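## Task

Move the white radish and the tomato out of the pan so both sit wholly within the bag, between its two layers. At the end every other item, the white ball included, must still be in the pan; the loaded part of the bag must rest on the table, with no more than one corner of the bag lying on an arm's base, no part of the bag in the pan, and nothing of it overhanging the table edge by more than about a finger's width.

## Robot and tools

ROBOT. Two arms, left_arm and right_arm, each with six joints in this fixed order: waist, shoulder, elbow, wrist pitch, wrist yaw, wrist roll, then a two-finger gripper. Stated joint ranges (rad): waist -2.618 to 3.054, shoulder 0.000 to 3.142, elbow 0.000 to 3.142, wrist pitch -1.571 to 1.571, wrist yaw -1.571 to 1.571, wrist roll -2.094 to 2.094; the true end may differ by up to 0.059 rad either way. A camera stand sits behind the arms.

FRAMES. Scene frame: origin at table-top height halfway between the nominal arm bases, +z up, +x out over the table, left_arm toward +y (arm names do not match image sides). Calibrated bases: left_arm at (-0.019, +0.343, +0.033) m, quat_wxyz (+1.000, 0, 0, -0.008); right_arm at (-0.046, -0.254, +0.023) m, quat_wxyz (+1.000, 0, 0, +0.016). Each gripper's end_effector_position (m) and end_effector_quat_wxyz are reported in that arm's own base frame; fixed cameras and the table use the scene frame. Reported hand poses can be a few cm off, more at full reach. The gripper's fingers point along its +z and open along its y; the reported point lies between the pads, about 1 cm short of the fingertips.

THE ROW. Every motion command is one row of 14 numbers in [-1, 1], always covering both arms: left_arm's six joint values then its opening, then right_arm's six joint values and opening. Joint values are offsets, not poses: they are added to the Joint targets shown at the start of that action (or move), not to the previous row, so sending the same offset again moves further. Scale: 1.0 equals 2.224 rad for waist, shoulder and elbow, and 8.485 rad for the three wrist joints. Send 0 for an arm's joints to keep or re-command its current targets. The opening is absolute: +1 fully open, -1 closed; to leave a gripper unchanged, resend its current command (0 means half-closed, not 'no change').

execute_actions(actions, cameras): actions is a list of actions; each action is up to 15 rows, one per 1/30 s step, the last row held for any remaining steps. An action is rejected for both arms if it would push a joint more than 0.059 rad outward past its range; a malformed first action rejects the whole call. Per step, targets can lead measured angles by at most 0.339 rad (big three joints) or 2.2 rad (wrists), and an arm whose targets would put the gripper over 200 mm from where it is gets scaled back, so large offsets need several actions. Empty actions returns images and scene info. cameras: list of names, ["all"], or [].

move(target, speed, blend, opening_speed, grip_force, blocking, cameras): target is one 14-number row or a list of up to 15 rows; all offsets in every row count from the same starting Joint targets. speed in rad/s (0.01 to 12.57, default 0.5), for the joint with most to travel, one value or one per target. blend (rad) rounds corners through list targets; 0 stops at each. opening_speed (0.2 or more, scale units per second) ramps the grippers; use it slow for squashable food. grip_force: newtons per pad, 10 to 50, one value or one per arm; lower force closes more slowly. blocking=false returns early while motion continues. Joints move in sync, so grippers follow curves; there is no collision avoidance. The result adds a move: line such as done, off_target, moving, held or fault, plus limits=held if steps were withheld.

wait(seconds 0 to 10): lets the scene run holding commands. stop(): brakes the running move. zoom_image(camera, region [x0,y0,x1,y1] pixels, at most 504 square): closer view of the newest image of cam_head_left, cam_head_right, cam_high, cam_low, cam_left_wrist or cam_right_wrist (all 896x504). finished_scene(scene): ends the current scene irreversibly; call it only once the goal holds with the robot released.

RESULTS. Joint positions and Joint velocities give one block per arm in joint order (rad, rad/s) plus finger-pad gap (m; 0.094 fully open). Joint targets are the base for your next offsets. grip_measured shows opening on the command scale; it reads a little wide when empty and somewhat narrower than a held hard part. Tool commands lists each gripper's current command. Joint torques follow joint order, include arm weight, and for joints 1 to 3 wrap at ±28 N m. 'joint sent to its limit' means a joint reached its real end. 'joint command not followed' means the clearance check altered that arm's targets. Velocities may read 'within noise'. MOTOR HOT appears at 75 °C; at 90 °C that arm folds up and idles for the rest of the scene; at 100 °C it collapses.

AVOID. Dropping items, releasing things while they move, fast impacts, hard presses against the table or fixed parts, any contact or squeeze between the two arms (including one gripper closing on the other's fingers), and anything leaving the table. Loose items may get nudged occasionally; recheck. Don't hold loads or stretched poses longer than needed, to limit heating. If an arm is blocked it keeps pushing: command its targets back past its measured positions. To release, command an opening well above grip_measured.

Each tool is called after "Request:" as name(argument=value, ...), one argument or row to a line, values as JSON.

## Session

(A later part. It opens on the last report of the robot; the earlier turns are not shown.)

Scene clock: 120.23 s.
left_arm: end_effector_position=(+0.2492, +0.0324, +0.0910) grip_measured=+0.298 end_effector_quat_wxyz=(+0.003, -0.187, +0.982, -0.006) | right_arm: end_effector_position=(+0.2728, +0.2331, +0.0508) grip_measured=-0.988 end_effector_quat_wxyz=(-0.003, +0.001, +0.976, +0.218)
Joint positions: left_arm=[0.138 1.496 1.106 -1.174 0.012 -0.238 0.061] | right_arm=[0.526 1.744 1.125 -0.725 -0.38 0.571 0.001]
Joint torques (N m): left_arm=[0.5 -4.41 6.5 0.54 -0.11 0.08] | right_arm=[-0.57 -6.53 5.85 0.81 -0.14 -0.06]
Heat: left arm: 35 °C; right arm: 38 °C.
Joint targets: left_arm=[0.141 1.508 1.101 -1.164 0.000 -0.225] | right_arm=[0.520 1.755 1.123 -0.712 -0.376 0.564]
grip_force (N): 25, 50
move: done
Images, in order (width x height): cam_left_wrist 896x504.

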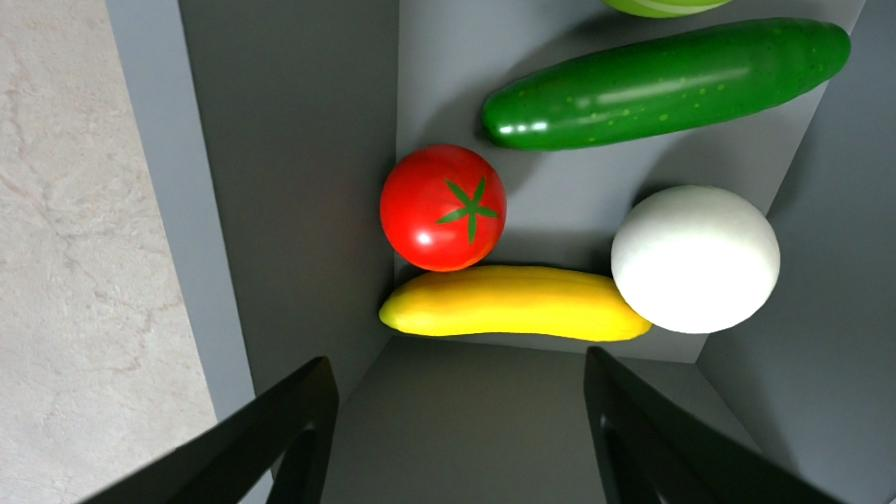

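Request:
move(
  target=[0.009,0.0424,-0.0845,0.0333,0,0.0024,0.3,0,0,0,0,0,0,-1],
  speed=0.25,
  cameras=["cam_left_wrist"],
)

Scene clock: 122.67 s.
left_arm: end_effector_position=(+0.2549, +0.0375, +0.0250) grip_measured=+0.298 end_effector_quat_wxyz=(+0.006, -0.185, +0.983, -0.006) | right_arm: end_effector_position=(+0.2728, +0.2331, +0.0508) grip_measured=-0.988 end_effector_quat_wxyz=(-0.003, +0.001, +0.976, +0.218)
Joint positions: left_arm=[0.154 1.59 0.923 -0.892 0.012 -0.217 0.061] | right_arm=[0.526 1.744 1.125 -0.725 -0.38 0.571 0.001]
Joint torques (N m): left_arm=[0.77 -4.86 5.45 0.57 -0.11 0.07] | right_arm=[-0.57 -6.5 5.82 0.81 -0.14 -0.07]
Heat: left arm: 35 °C; right arm: 38 °C.
Joint targets: left_arm=[0.161 1.603 0.913 -0.881 0.000 -0.205] | right_arm=[0.520 1.755 1.123 -0.712 -0.376 0.564]
grip_force (N): 25, 50
move: done
Images, in order (width x height): cam_left_wrist 896x504.

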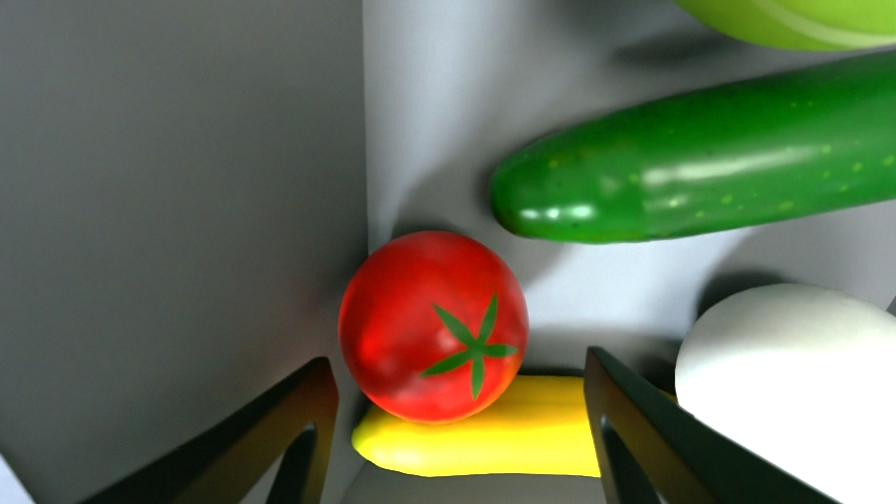

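Request:
move(
  target=[
    [0.0072,0.0141,-0.0282,0.0111,0,0.0019,0.3,0,0,0,0,0,0,-1],
    [0.0072,0.0141,-0.0282,0.0111,0,0.0019,-0.1,0,0,0,0,0,0,-1],
  ],
  speed=0.15,
  grip_force=[20,50],
  opening_speed=0.4,
  cameras=["cam_left_wrist"],
)

Scene clock: 125.50 s.
left_arm: end_effector_position=(+0.2521, +0.0413, +0.0039) grip_measured=+0.014 end_effector_quat_wxyz=(+0.007, -0.185, +0.983, -0.006) | right_arm: end_effector_position=(+0.2728, +0.2331, +0.0508) grip_measured=-0.988 end_effector_quat_wxyz=(-0.003, +0.001, +0.976, +0.218)
Joint positions: left_arm=[0.171 1.621 0.861 -0.797 0.012 -0.201 0.048] | right_arm=[0.526 1.744 1.125 -0.725 -0.38 0.571 0.001]
Joint torques (N m): left_arm=[0.73 -4.82 5.16 0.55 -0.11 0.07] | right_arm=[-0.57 -6.54 5.83 0.81 -0.14 -0.07]
Heat: left arm: 34 °C; right arm: 38 °C.
Joint targets: left_arm=[0.177 1.634 0.850 -0.787 0.000 -0.188] | right_arm=[0.520 1.755 1.123 -0.712 -0.376 0.564]
grip_force (N): 20, 50
move: done
Images, in order (width x height): cam_left_wrist 896x504.

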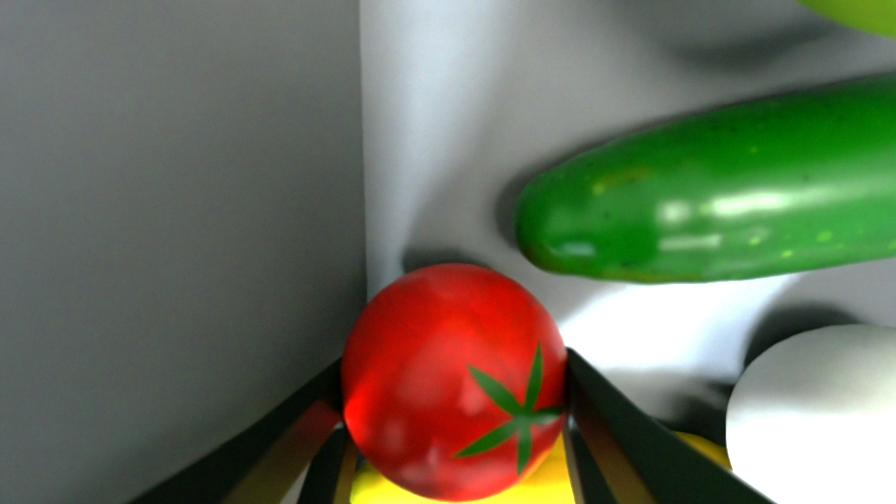

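Request:
move(
  target=[
    [0,-0.0603,0.1214,-0.0475,0,0,-0.1,0,0,0,0,0,0,-1],
    [0,-0.0603,0.2698,-0.0864,0,0,-0.1,0,0,0,0,0,0,-1],
    [-0.1246,0.0072,0.2473,-0.0074,0.0589,-0.0332,-0.1,0,0,0,0,0,0,-1],
    [-0.2469,0.0733,-0.049,0.1098,0.1184,-0.0658,-0.1,0,0,0,0,0,0,-1],
  ],
  speed=[0.4,0.6,0.6,0.6],
  blend=[0.05,0.1,0.1,0],
  cameras=["cam_left_wrist","cam_low","cam_right_wrist"],
)

Request:
zoom_image(
  camera="cam_low",
  region=[340, 220, 520, 350],
)

Scene clock: 131.70 s.
left_arm: end_effector_position=(+0.2817, -0.2647, +0.0588) grip_measured=+0.009 end_effector_quat_wxyz=(+0.012, +0.003, +0.846, -0.534) | right_arm: end_effector_position=(+0.2728, +0.2331, +0.0508) grip_measured=-0.988 end_effector_quat_wxyz=(-0.003, +0.001, +0.976, +0.218)
Joint positions: left_arm=[-0.369 1.784 0.749 0.136 0.989 -0.735 0.047] | right_arm=[0.526 1.744 1.125 -0.725 -0.38 0.571 0.001]
Joint torques (N m): left_arm=[-0.03 -6.24 5.31 1.68 0.53 -0.1] | right_arm=[-0.57 -6.54 5.83 0.81 -0.14 -0.06]
Heat: left arm: 33 °C; right arm: 38 °C.
Joint targets: left_arm=[-0.372 1.797 0.741 0.145 1.005 -0.747] | right_arm=[0.520 1.755 1.123 -0.712 -0.376 0.564]
grip_force (N): 20, 50
move: done
Images, in order (width x height): cam_low 896x504, cam_left_wrist 896x504, cam_right_wrist 896x504.

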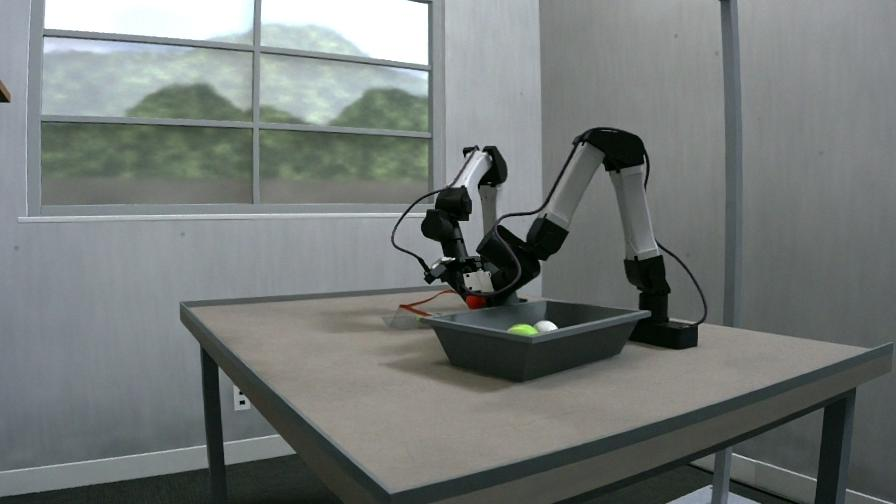

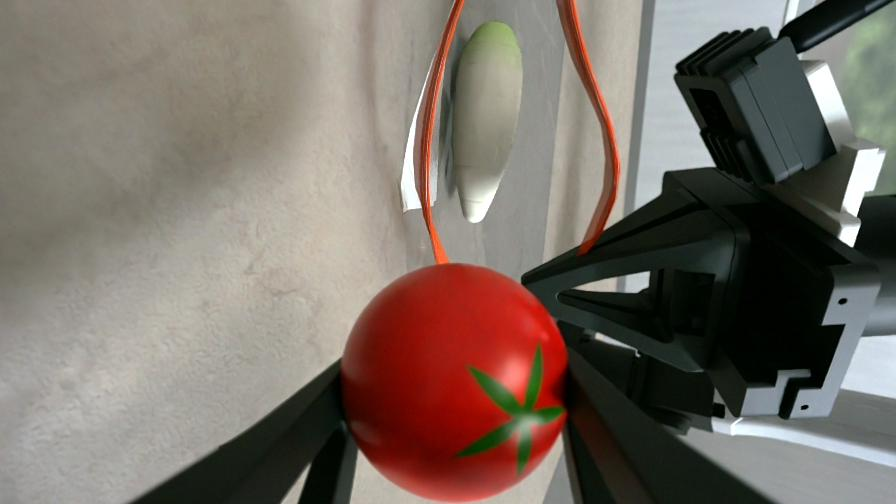

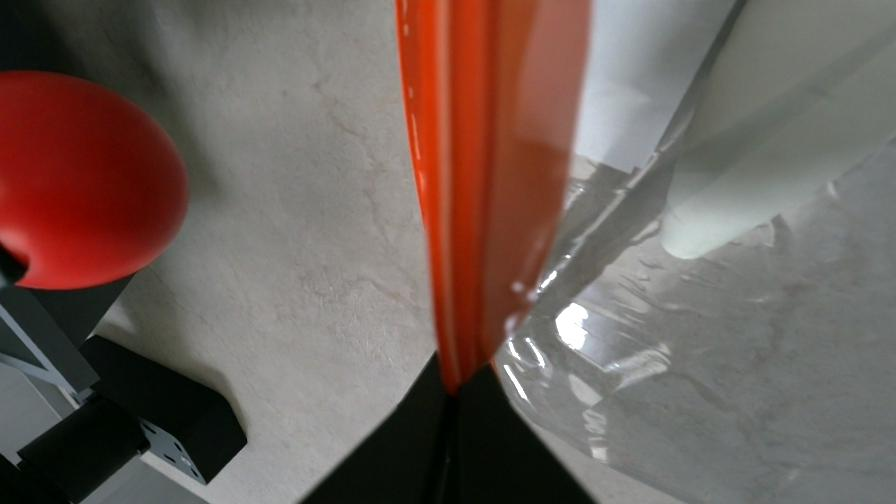

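Scaled by 2.800 from the camera's 896x504 image, which has a finer 1280x720 frame.

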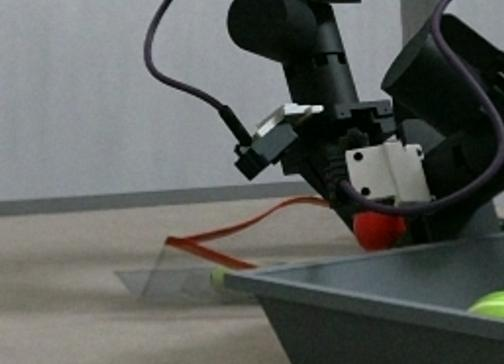

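Request:
move(
  target=[-0.0737,0.0782,0.0782,0.0204,-0.0165,-0.0256,-0.1,0,0,0,0,0,0,-1],
  speed=0.25,
  cameras=["cam_left_wrist","cam_low","cam_right_wrist"],
)

Request:
zoom_image(
  camera="cam_low",
  region=[340, 220, 520, 350],
)

Scene clock: 133.53 s.
left_arm: end_effector_position=(+0.2992, -0.3325, +0.0491) grip_measured=+0.009 end_effector_quat_wxyz=(+0.003, -0.005, +0.846, -0.533) | right_arm: end_effector_position=(+0.2728, +0.2331, +0.0508) grip_measured=-0.988 end_effector_quat_wxyz=(-0.003, +0.001, +0.976, +0.218)
Joint positions: left_arm=[-0.533 1.953 0.896 0.31 0.881 -0.951 0.047] | right_arm=[0.526 1.744 1.125 -0.725 -0.38 0.571 0.001]
Joint torques (N m): left_arm=[-0.02 -7.43 8.02 1.98 0.16 -0.07] | right_arm=[-0.57 -6.53 5.83 0.81 -0.14 -0.07]
Heat: left arm: 33 °C; right arm: 38 °C.
Joint targets: left_arm=[-0.536 1.971 0.915 0.318 0.864 -0.964] | right_arm=[0.520 1.755 1.123 -0.712 -0.376 0.564]
grip_force (N): 20, 50
move: done
Images, in order (width x height): cam_low 896x504, cam_left_wrist 896x504, cam_right_wrist 896x504.

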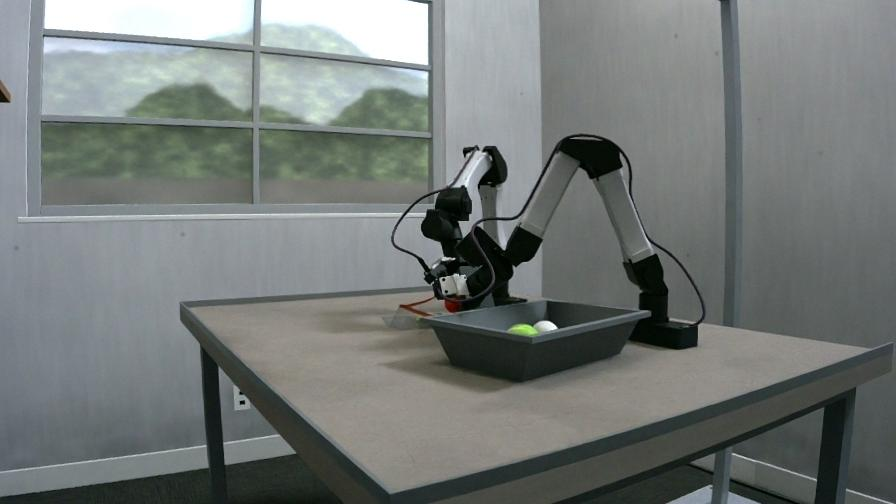

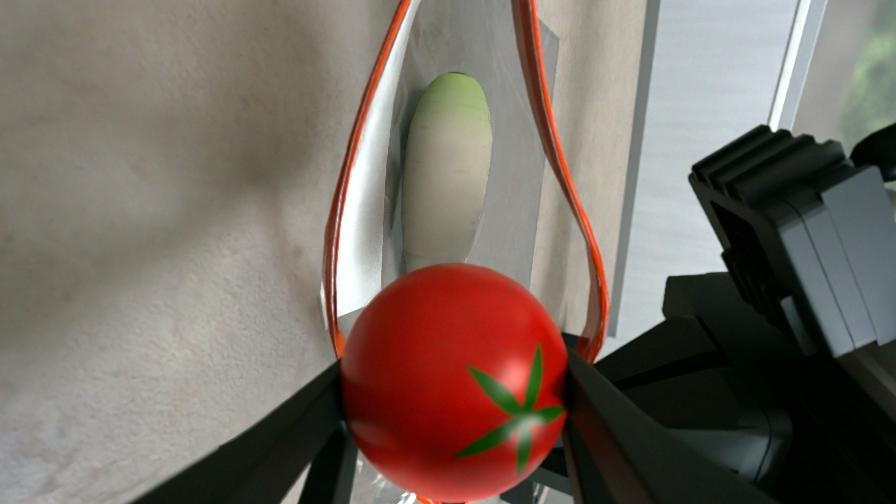

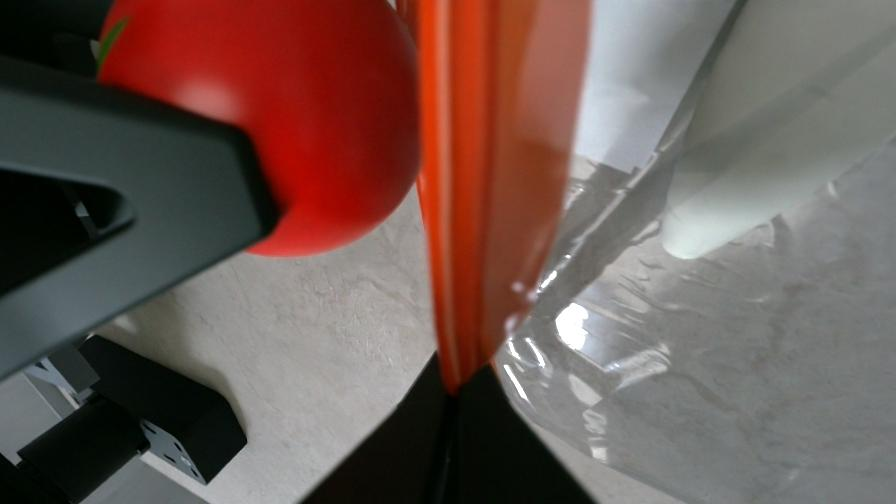

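Scaled by 2.800 from the camera's 896x504 image, which has a finer 1280x720 frame.

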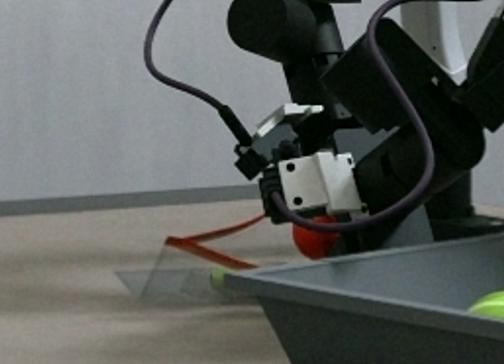

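Request:
move(
  target=[-0.0623,0.1009,0.0744,0.0184,-0.0092,-0.0142,-0.1,0,0,0,0,0,0,-1],
  speed=0.2,
  cameras=["cam_left_wrist","cam_low","cam_right_wrist"],
)

Scene clock: 135.53 s.
left_arm: end_effector_position=(+0.3044, -0.4002, +0.0193) grip_measured=+0.009 end_effector_quat_wxyz=(-0.004, +0.005, +0.843, -0.538) | right_arm: end_effector_position=(+0.2728, +0.2331, +0.0508) grip_measured=-0.988 end_effector_quat_wxyz=(-0.003, +0.001, +0.976, +0.218)
Joint positions: left_arm=[-0.669 2.175 1.061 0.464 0.803 -1.072 0.047] | right_arm=[0.526 1.744 1.125 -0.725 -0.38 0.571 0.001]
Joint torques (N m): left_arm=[-0.17 -8.9 7.95 2.09 0.11 -0.08] | right_arm=[-0.57 -6.53 5.83 0.81 -0.14 -0.06]
Heat: left arm: 33 °C; right arm: 38 °C.
Joint targets: left_arm=[-0.674 2.196 1.081 0.474 0.786 -1.085] | right_arm=[0.520 1.755 1.123 -0.712 -0.376 0.564]
grip_force (N): 20, 50
move: done
Images, in order (width x height): cam_low 896x504, cam_left_wrist 896x504, cam_right_wrist 896x504.

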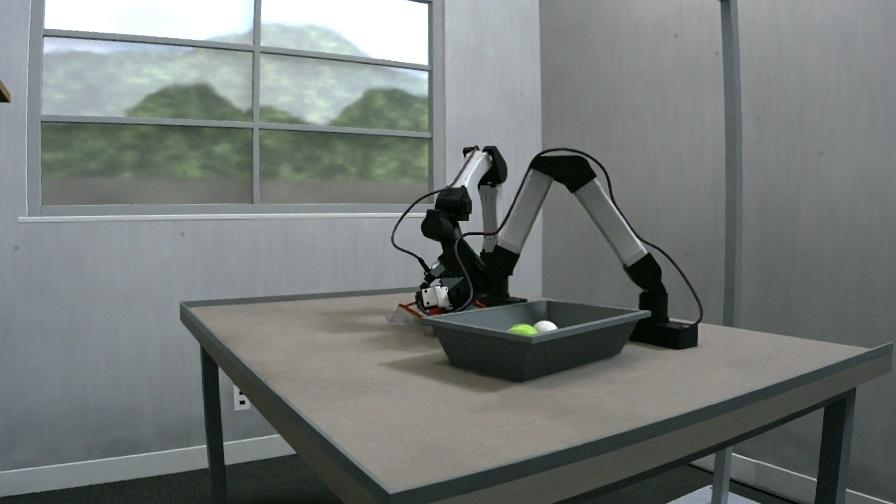

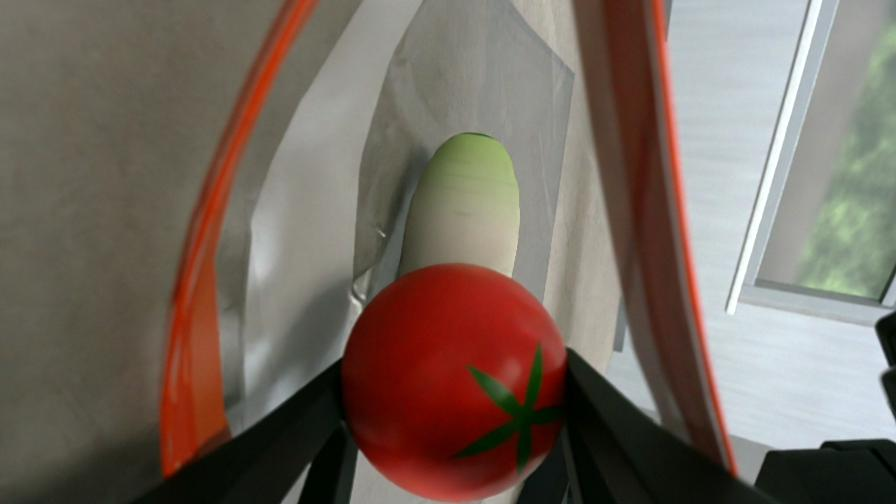

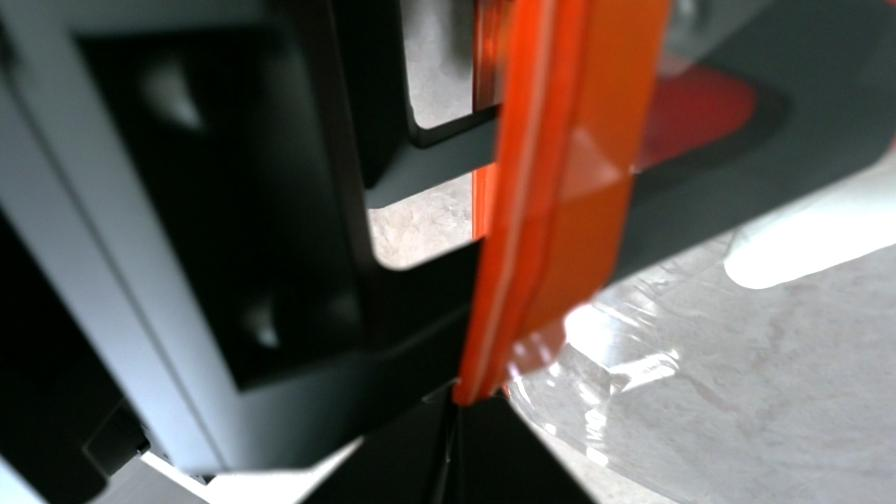

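Request:
move(
  target=[
    [0,0.014,-0.0018,0.0042,0,0,-0.1,0,0,0,0,0,0,-1],
    [0,0.014,-0.0018,0.0042,0,0,0.35,0,0,0,0,0,0,-1],
  ],
  speed=0.15,
  opening_speed=0.5,
  cameras=["cam_left_wrist","cam_right_wrist"],
)

Scene clock: 137.87 s.
left_arm: end_effector_position=(+0.3065, -0.4019, +0.0126) grip_measured=+0.348 end_effector_quat_wxyz=(+0.002, +0.008, +0.840, -0.543) | right_arm: end_effector_position=(+0.2728, +0.2331, +0.0508) grip_measured=-0.988 end_effector_quat_wxyz=(-0.003, +0.001, +0.976, +0.218)
Joint positions: left_arm=[-0.669 2.206 1.061 0.513 0.803 -1.073 0.063] | right_arm=[0.526 1.744 1.125 -0.725 -0.38 0.571 0.001]
Joint torques (N m): left_arm=[-0.21 -8.95 7.39 1.97 0.09 -0.08] | right_arm=[-0.57 -6.54 5.83 0.81 -0.14 -0.07]
Heat: left arm: 33 °C; right arm: 37 °C.
Joint targets: left_arm=[-0.674 2.227 1.077 0.509 0.787 -1.085] | right_arm=[0.520 1.755 1.123 -0.712 -0.376 0.564]
grip_force (N): 20, 50
move: done
Images, in order (width x height): cam_left_wrist 896x504, cam_right_wrist 896x504.

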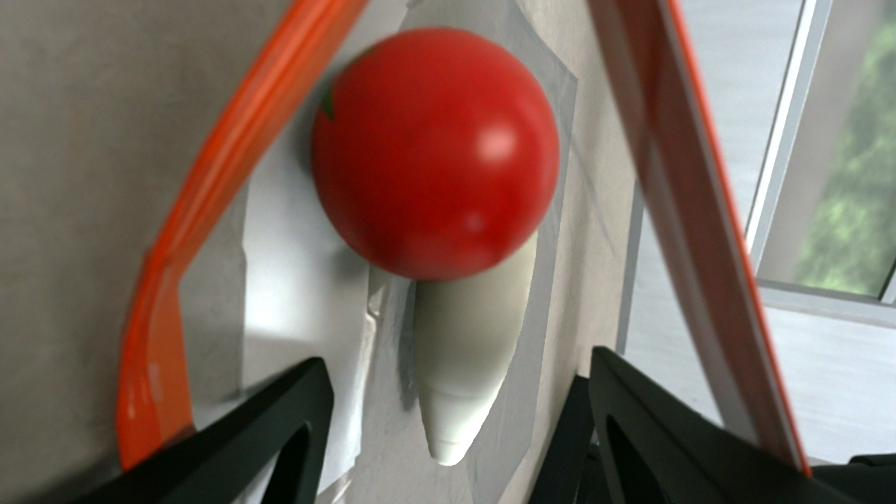

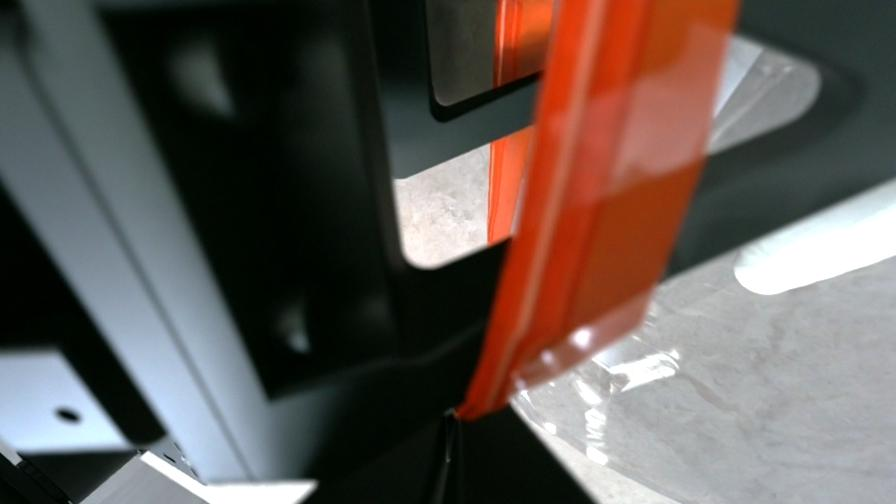

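Request:
move(
  target=[0.1358,-0.1933,-0.1511,-0.0429,0.0257,0.0398,0,0,0,0,0,0,0,-1],
  speed=0.3,
  cameras=["all"],
)

Request:
zoom_image(
  camera="cam_low",
  region=[340, 220, 520, 350],
)

Request:
zoom_image(
  camera="cam_high",
  region=[320, 60, 560, 370],
)

Scene clock: 140.40 s.
left_arm: end_effector_position=(+0.2814, -0.2675, +0.0498) grip_measured=+0.002 end_effector_quat_wxyz=(+0.000, -0.007, +0.846, -0.533) | right_arm: end_effector_position=(+0.2728, +0.2331, +0.0508) grip_measured=-0.988 end_effector_quat_wxyz=(-0.003, +0.001, +0.976, +0.218)
Joint positions: left_arm=[-0.376 1.82 0.752 0.161 0.99 -0.76 0.047] | right_arm=[0.526 1.744 1.125 -0.725 -0.38 0.571 0.001]
Joint torques (N m): left_arm=[0.5 -9.28 4.82 1.43 0.52 0.12] | right_arm=[-0.57 -6.54 5.85 0.81 -0.14 -0.07]
Heat: left arm: 34 °C; right arm: 37 °C.
Joint targets: left_arm=[-0.372 1.797 0.740 0.145 1.005 -0.747] | right_arm=[0.520 1.755 1.123 -0.712 -0.376 0.564]
grip_force (N): 20, 50
move: done

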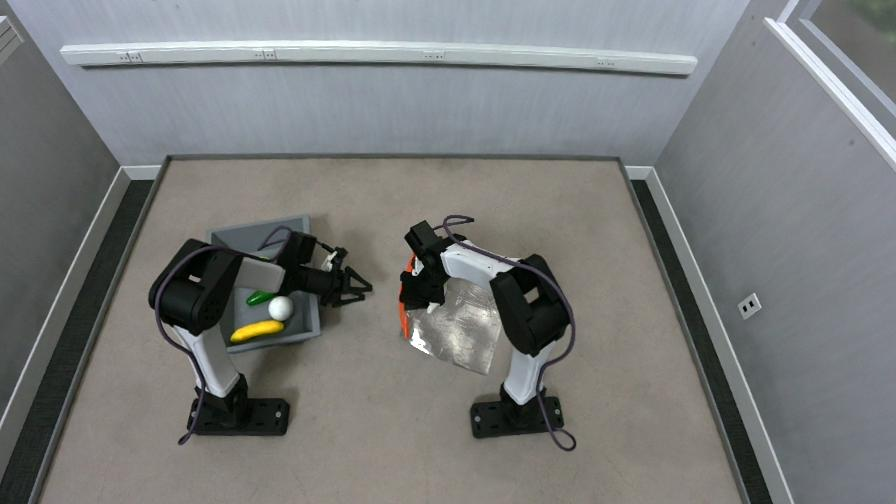

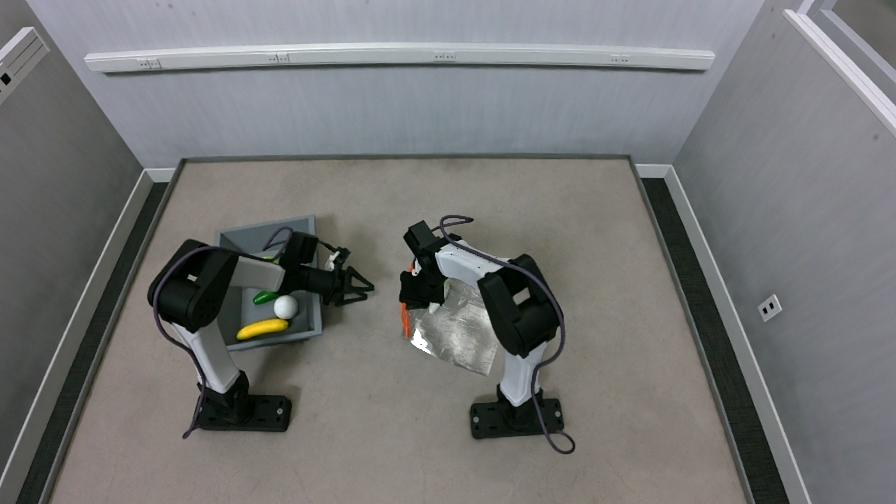

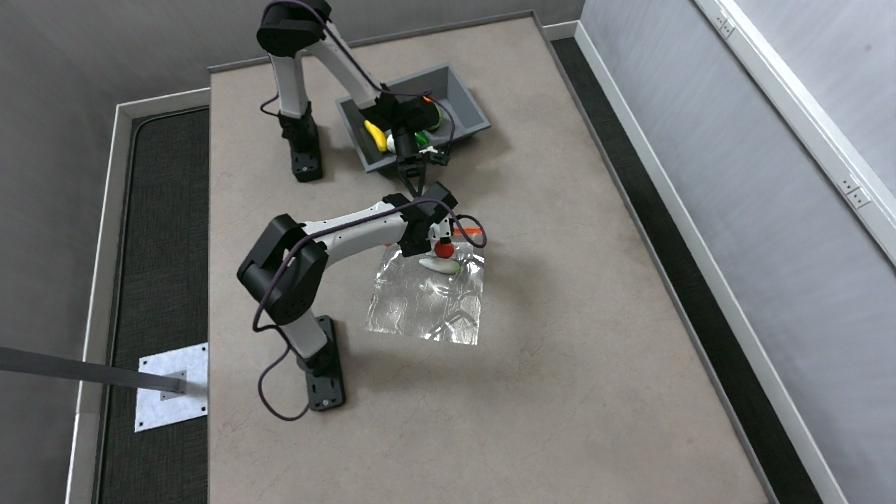

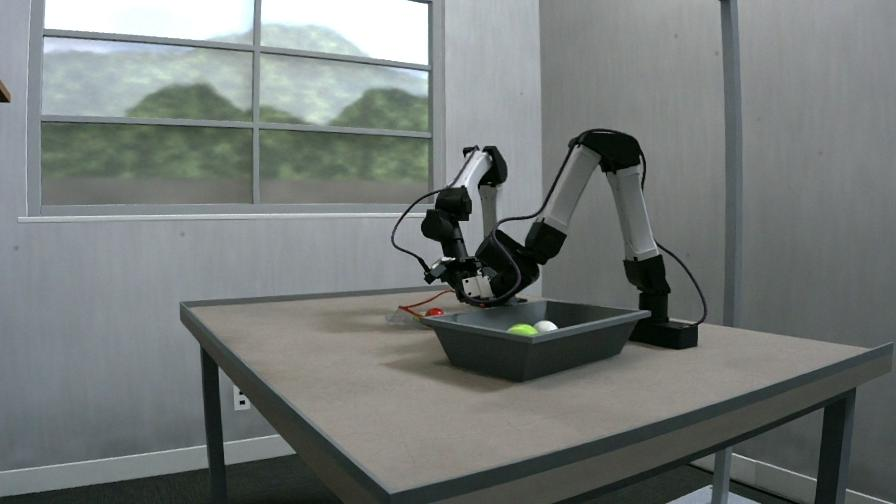

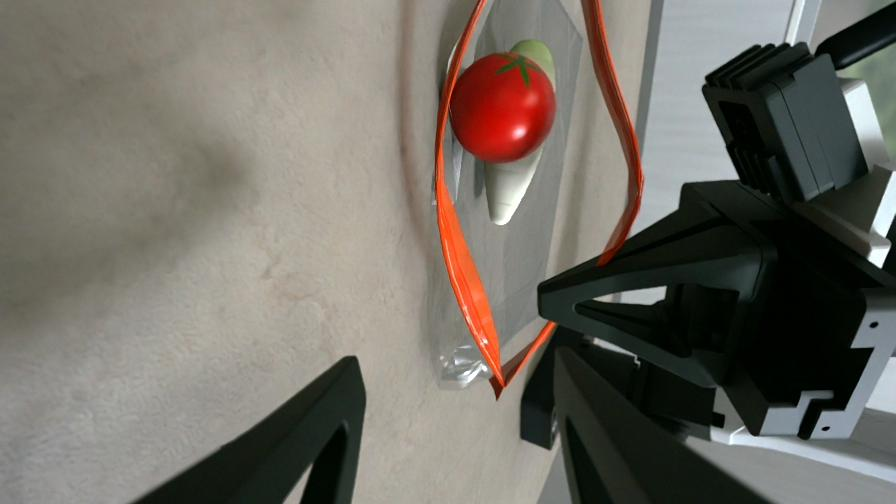

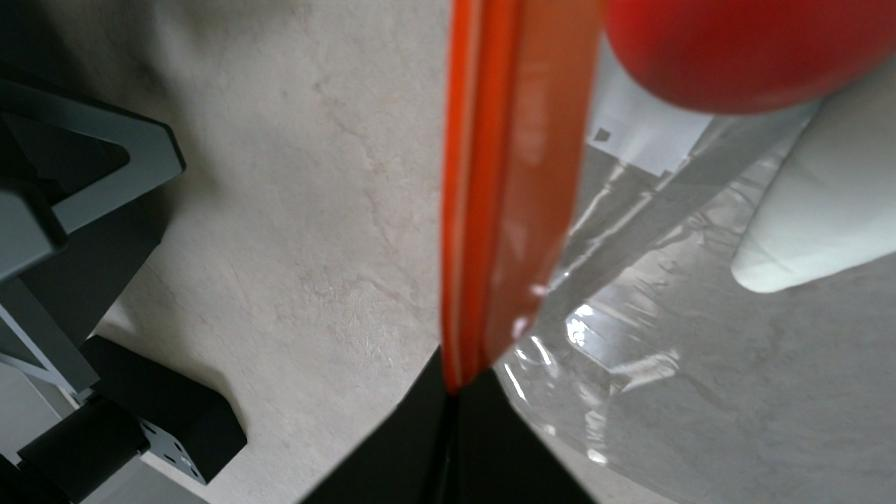

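Scaled by 2.800 from the camera's 896x504 image, which has a finer 1280x720 frame.

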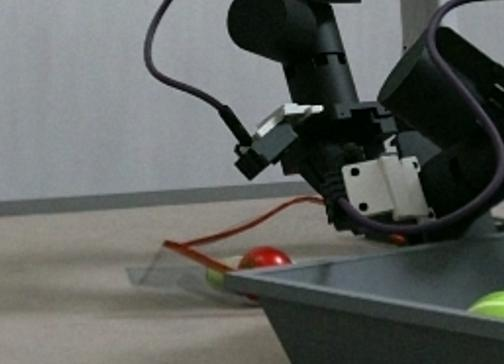

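Scaled by 1.626 from the camera's 896x504 image, which has a finer 1280x720 frame.

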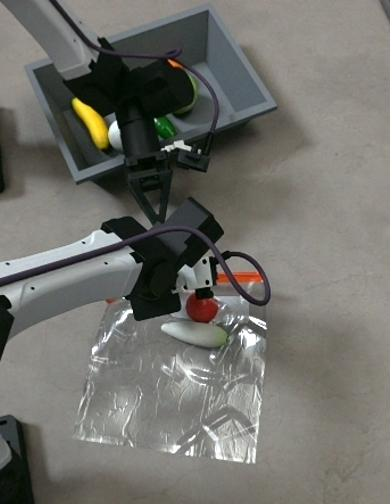

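Request:
move(
  target=[
    [-0.0737,0.0782,0.0787,0.0204,-0.0166,-0.0256,-0.5,0,0,0,0,0,0,-1],
    [-0.1531,0.2266,0.2084,0.0391,-0.0294,-0.0435,-0.5,0,0,0,0,0,0,-1],
  ],
  speed=[0.3,0.15],
  blend=[0.03,0],
  cameras=["cam_left_wrist","cam_high","cam_right_wrist","cam_head_left"],
)

Request:
zoom_image(
  camera="cam_high",
  region=[320, 60, 560, 370],
)

Scene clock: 144.57 s.
left_arm: end_effector_position=(+0.3178, -0.4314, +0.0159) grip_measured=-0.498 end_effector_quat_wxyz=(+0.003, +0.013, +0.837, -0.548) | right_arm: end_effector_position=(+0.2728, +0.2331, +0.0508) grip_measured=-0.988 end_effector_quat_wxyz=(-0.003, +0.001, +0.976, +0.218)
Joint positions: left_arm=[-0.706 2.271 1.189 0.485 0.78 -1.103 0.024] | right_arm=[0.526 1.744 1.125 -0.725 -0.38 0.571 0.001]
Joint torques (N m): left_arm=[-0.36 -9.05 7.73 2 0.01 -0.09] | right_arm=[-0.58 -6.52 5.82 0.81 -0.14 -0.07]
Heat: left arm: 34 °C; right arm: 37 °C.
Joint targets: left_arm=[-0.713 2.301 1.204 0.477 0.755 -1.116] | right_arm=[0.520 1.755 1.123 -0.712 -0.376 0.564]
grip_force (N): 20, 50
move: done
Images, in order (width x height): cam_head_left 896x504, cam_high 896x504, cam_left_wrist 896x504, cam_right_wrist 896x504.

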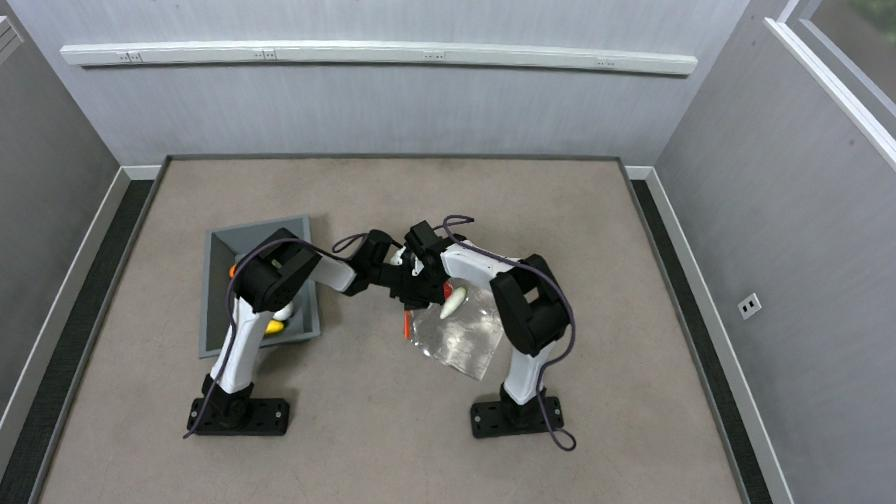

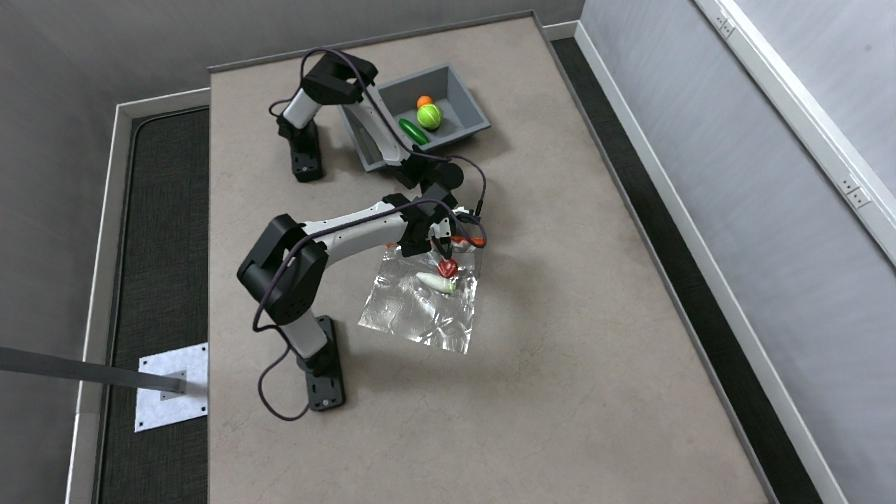

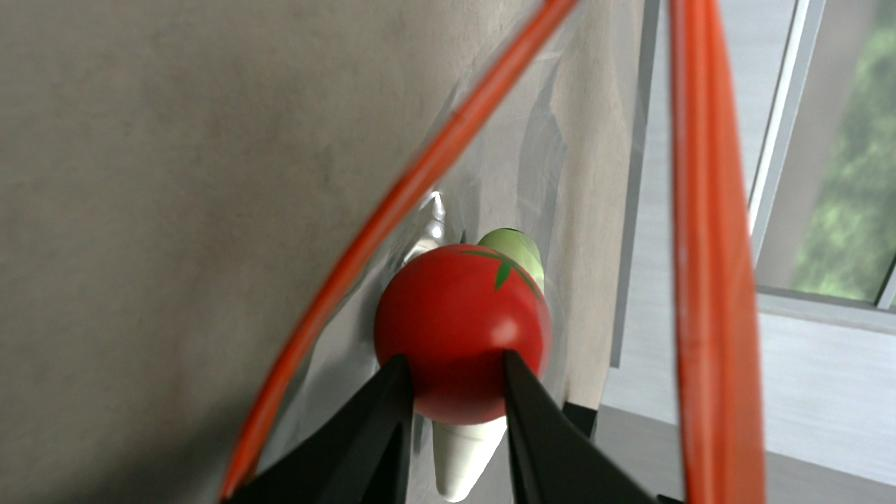

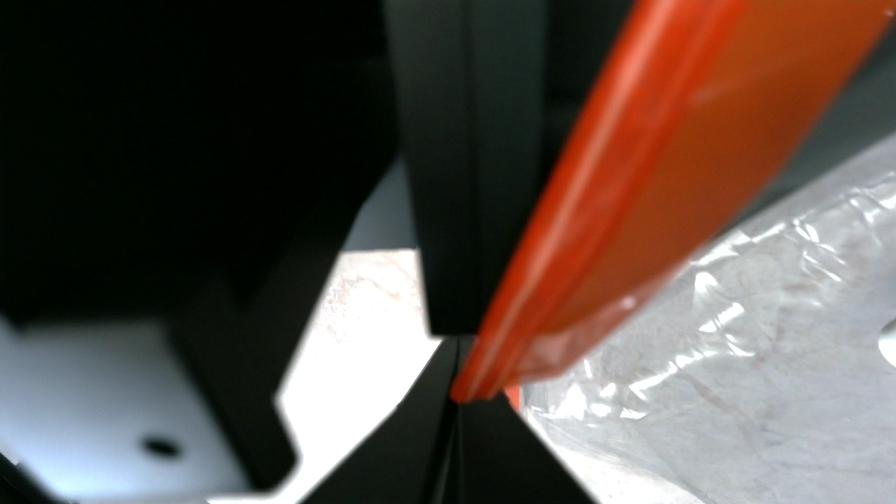

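Scaled by 1.626 from the camera's 896x504 image, which has a finer 1280x720 frame.

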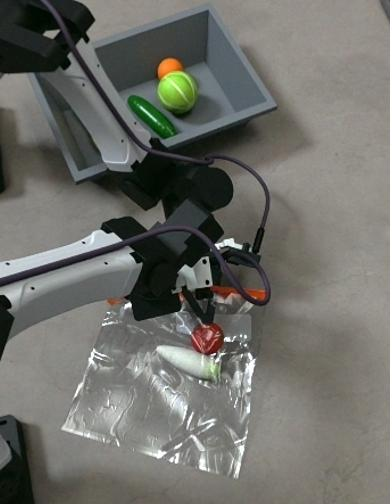

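Request:
move(
  target=[
    [0.0796,-0.1484,-0.1299,-0.0187,0.0128,0.0179,-0.5,0,0,0,0,0,0,-1],
    [0.1533,-0.2266,-0.2086,-0.0391,0.0295,0.0435,-0.5,0,0,0,0,0,0,-1],
    [0.1533,-0.2266,-0.1,-0.0391,0.0295,0.0435,-0.5,0.018,0.0462,-0.0306,0.022,0.0012,0.0049,-1],
  ],
  speed=[0.3,0.4,0.25],
  blend=[0.03,0.05,0],
  cameras=["all"],
)

Request:
zoom_image(
  camera="cam_low",
  region=[340, 220, 520, 350],
)

Request:
zoom_image(
  camera="cam_high",
  region=[320, 60, 560, 370],
)

Scene clock: 148.33 s.
left_arm: end_effector_position=(+0.3375, -0.2905, +0.1145) grip_measured=-0.498 end_effector_quat_wxyz=(+0.081, +0.046, +0.821, -0.563) | right_arm: end_effector_position=(+0.2760, +0.2454, +0.0076) grip_measured=-0.988 end_effector_quat_wxyz=(-0.001, -0.001, +0.976, +0.220)
Joint positions: left_arm=[-0.377 1.821 0.965 0.157 0.991 -0.759 0.024] | right_arm=[0.554 1.845 1.058 -0.541 -0.374 0.599 0.001]
Joint torques (N m): left_arm=[0.66 -10.37 8.75 1.71 0.46 0.13] | right_arm=[0.5 -6.87 5.34 0.85 -0.09 0.08]
Heat: left arm: 35 °C; right arm: 37 °C.
Joint targets: left_arm=[-0.372 1.797 0.982 0.145 1.005 -0.747] | right_arm=[0.560 1.857 1.055 -0.525 -0.365 0.605]
grip_force (N): 20, 50
move: done

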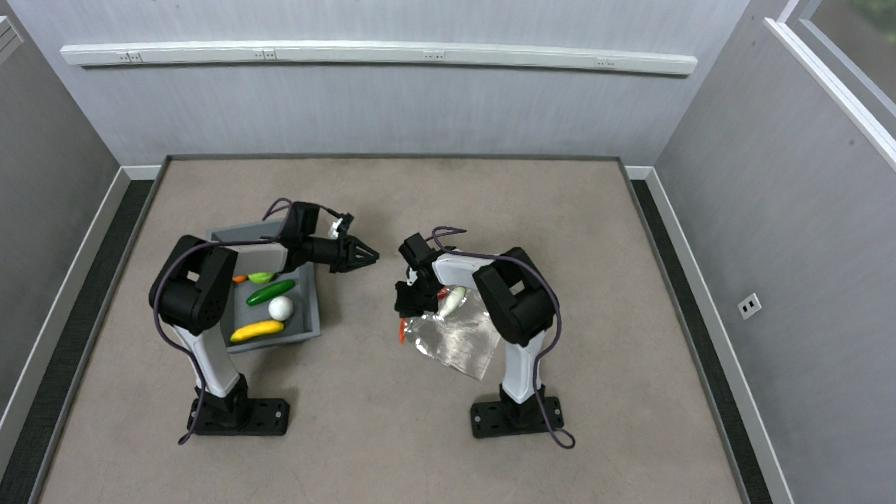

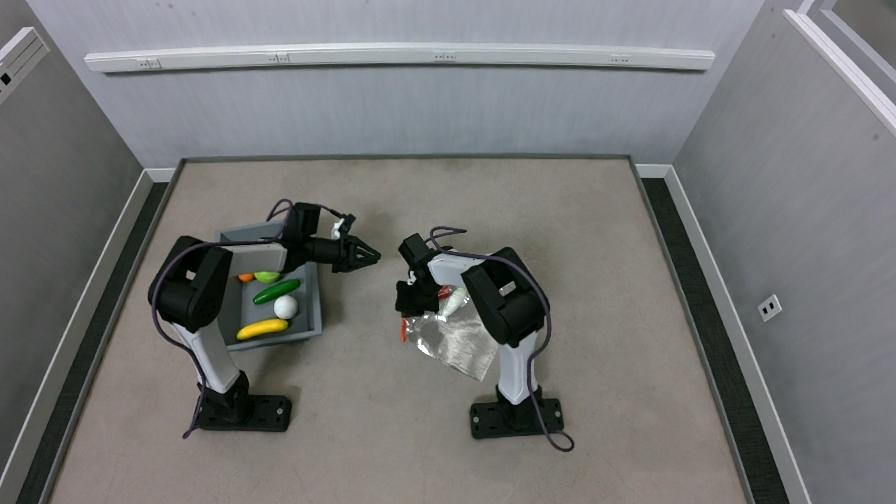

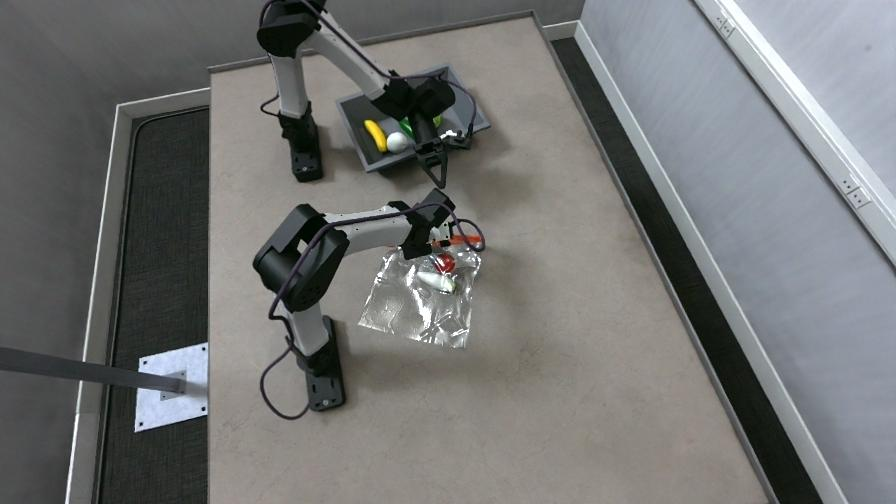

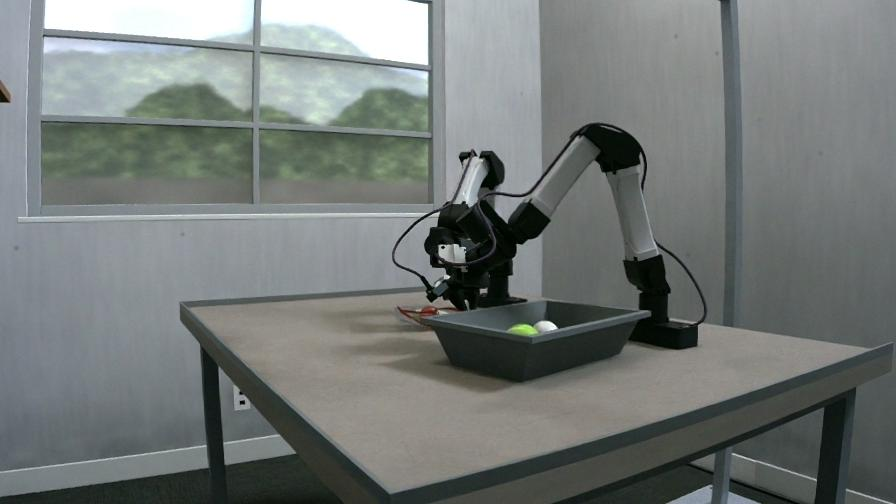

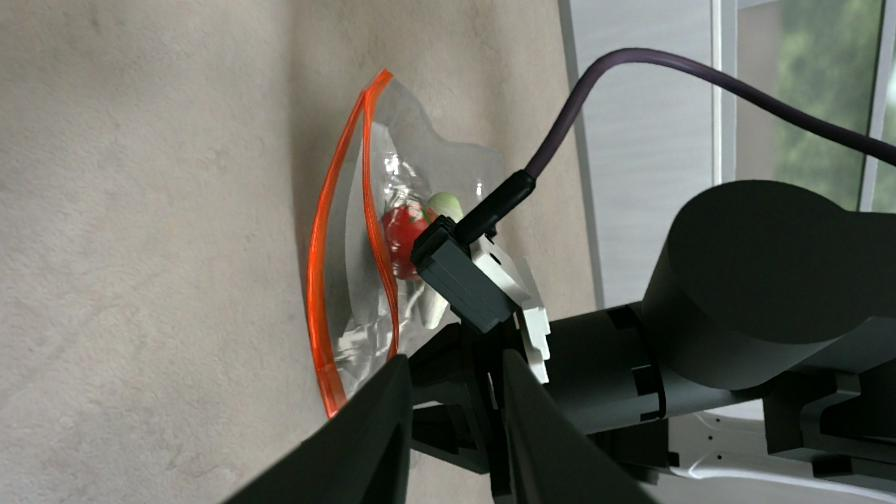

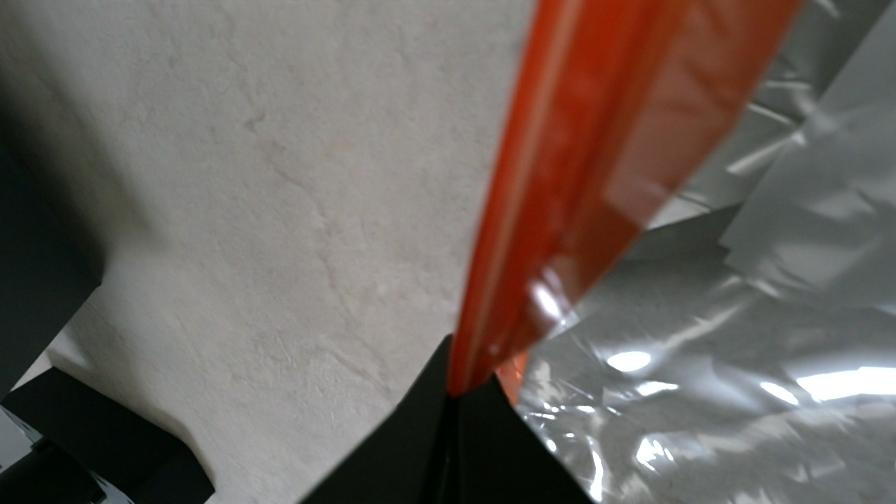

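Scaled by 2.800 from the camera's 896x504 image, which has a finer 1280x720 frame.

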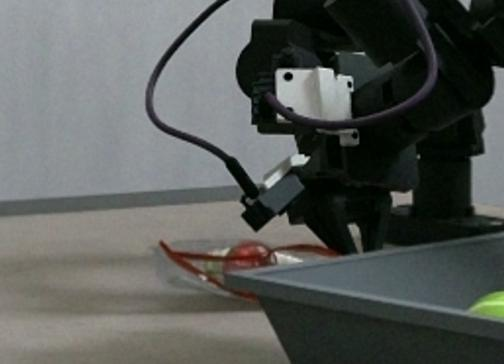

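Scaled by 1.626 from the camera's 896x504 image, which has a finer 1280x720 frame.

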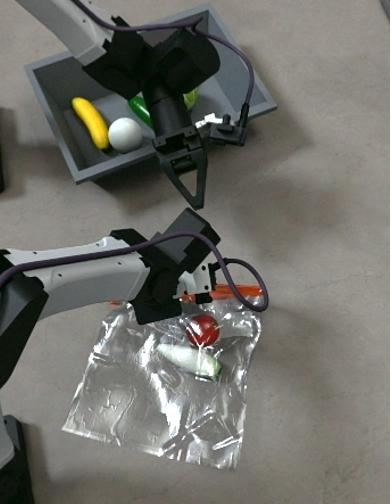

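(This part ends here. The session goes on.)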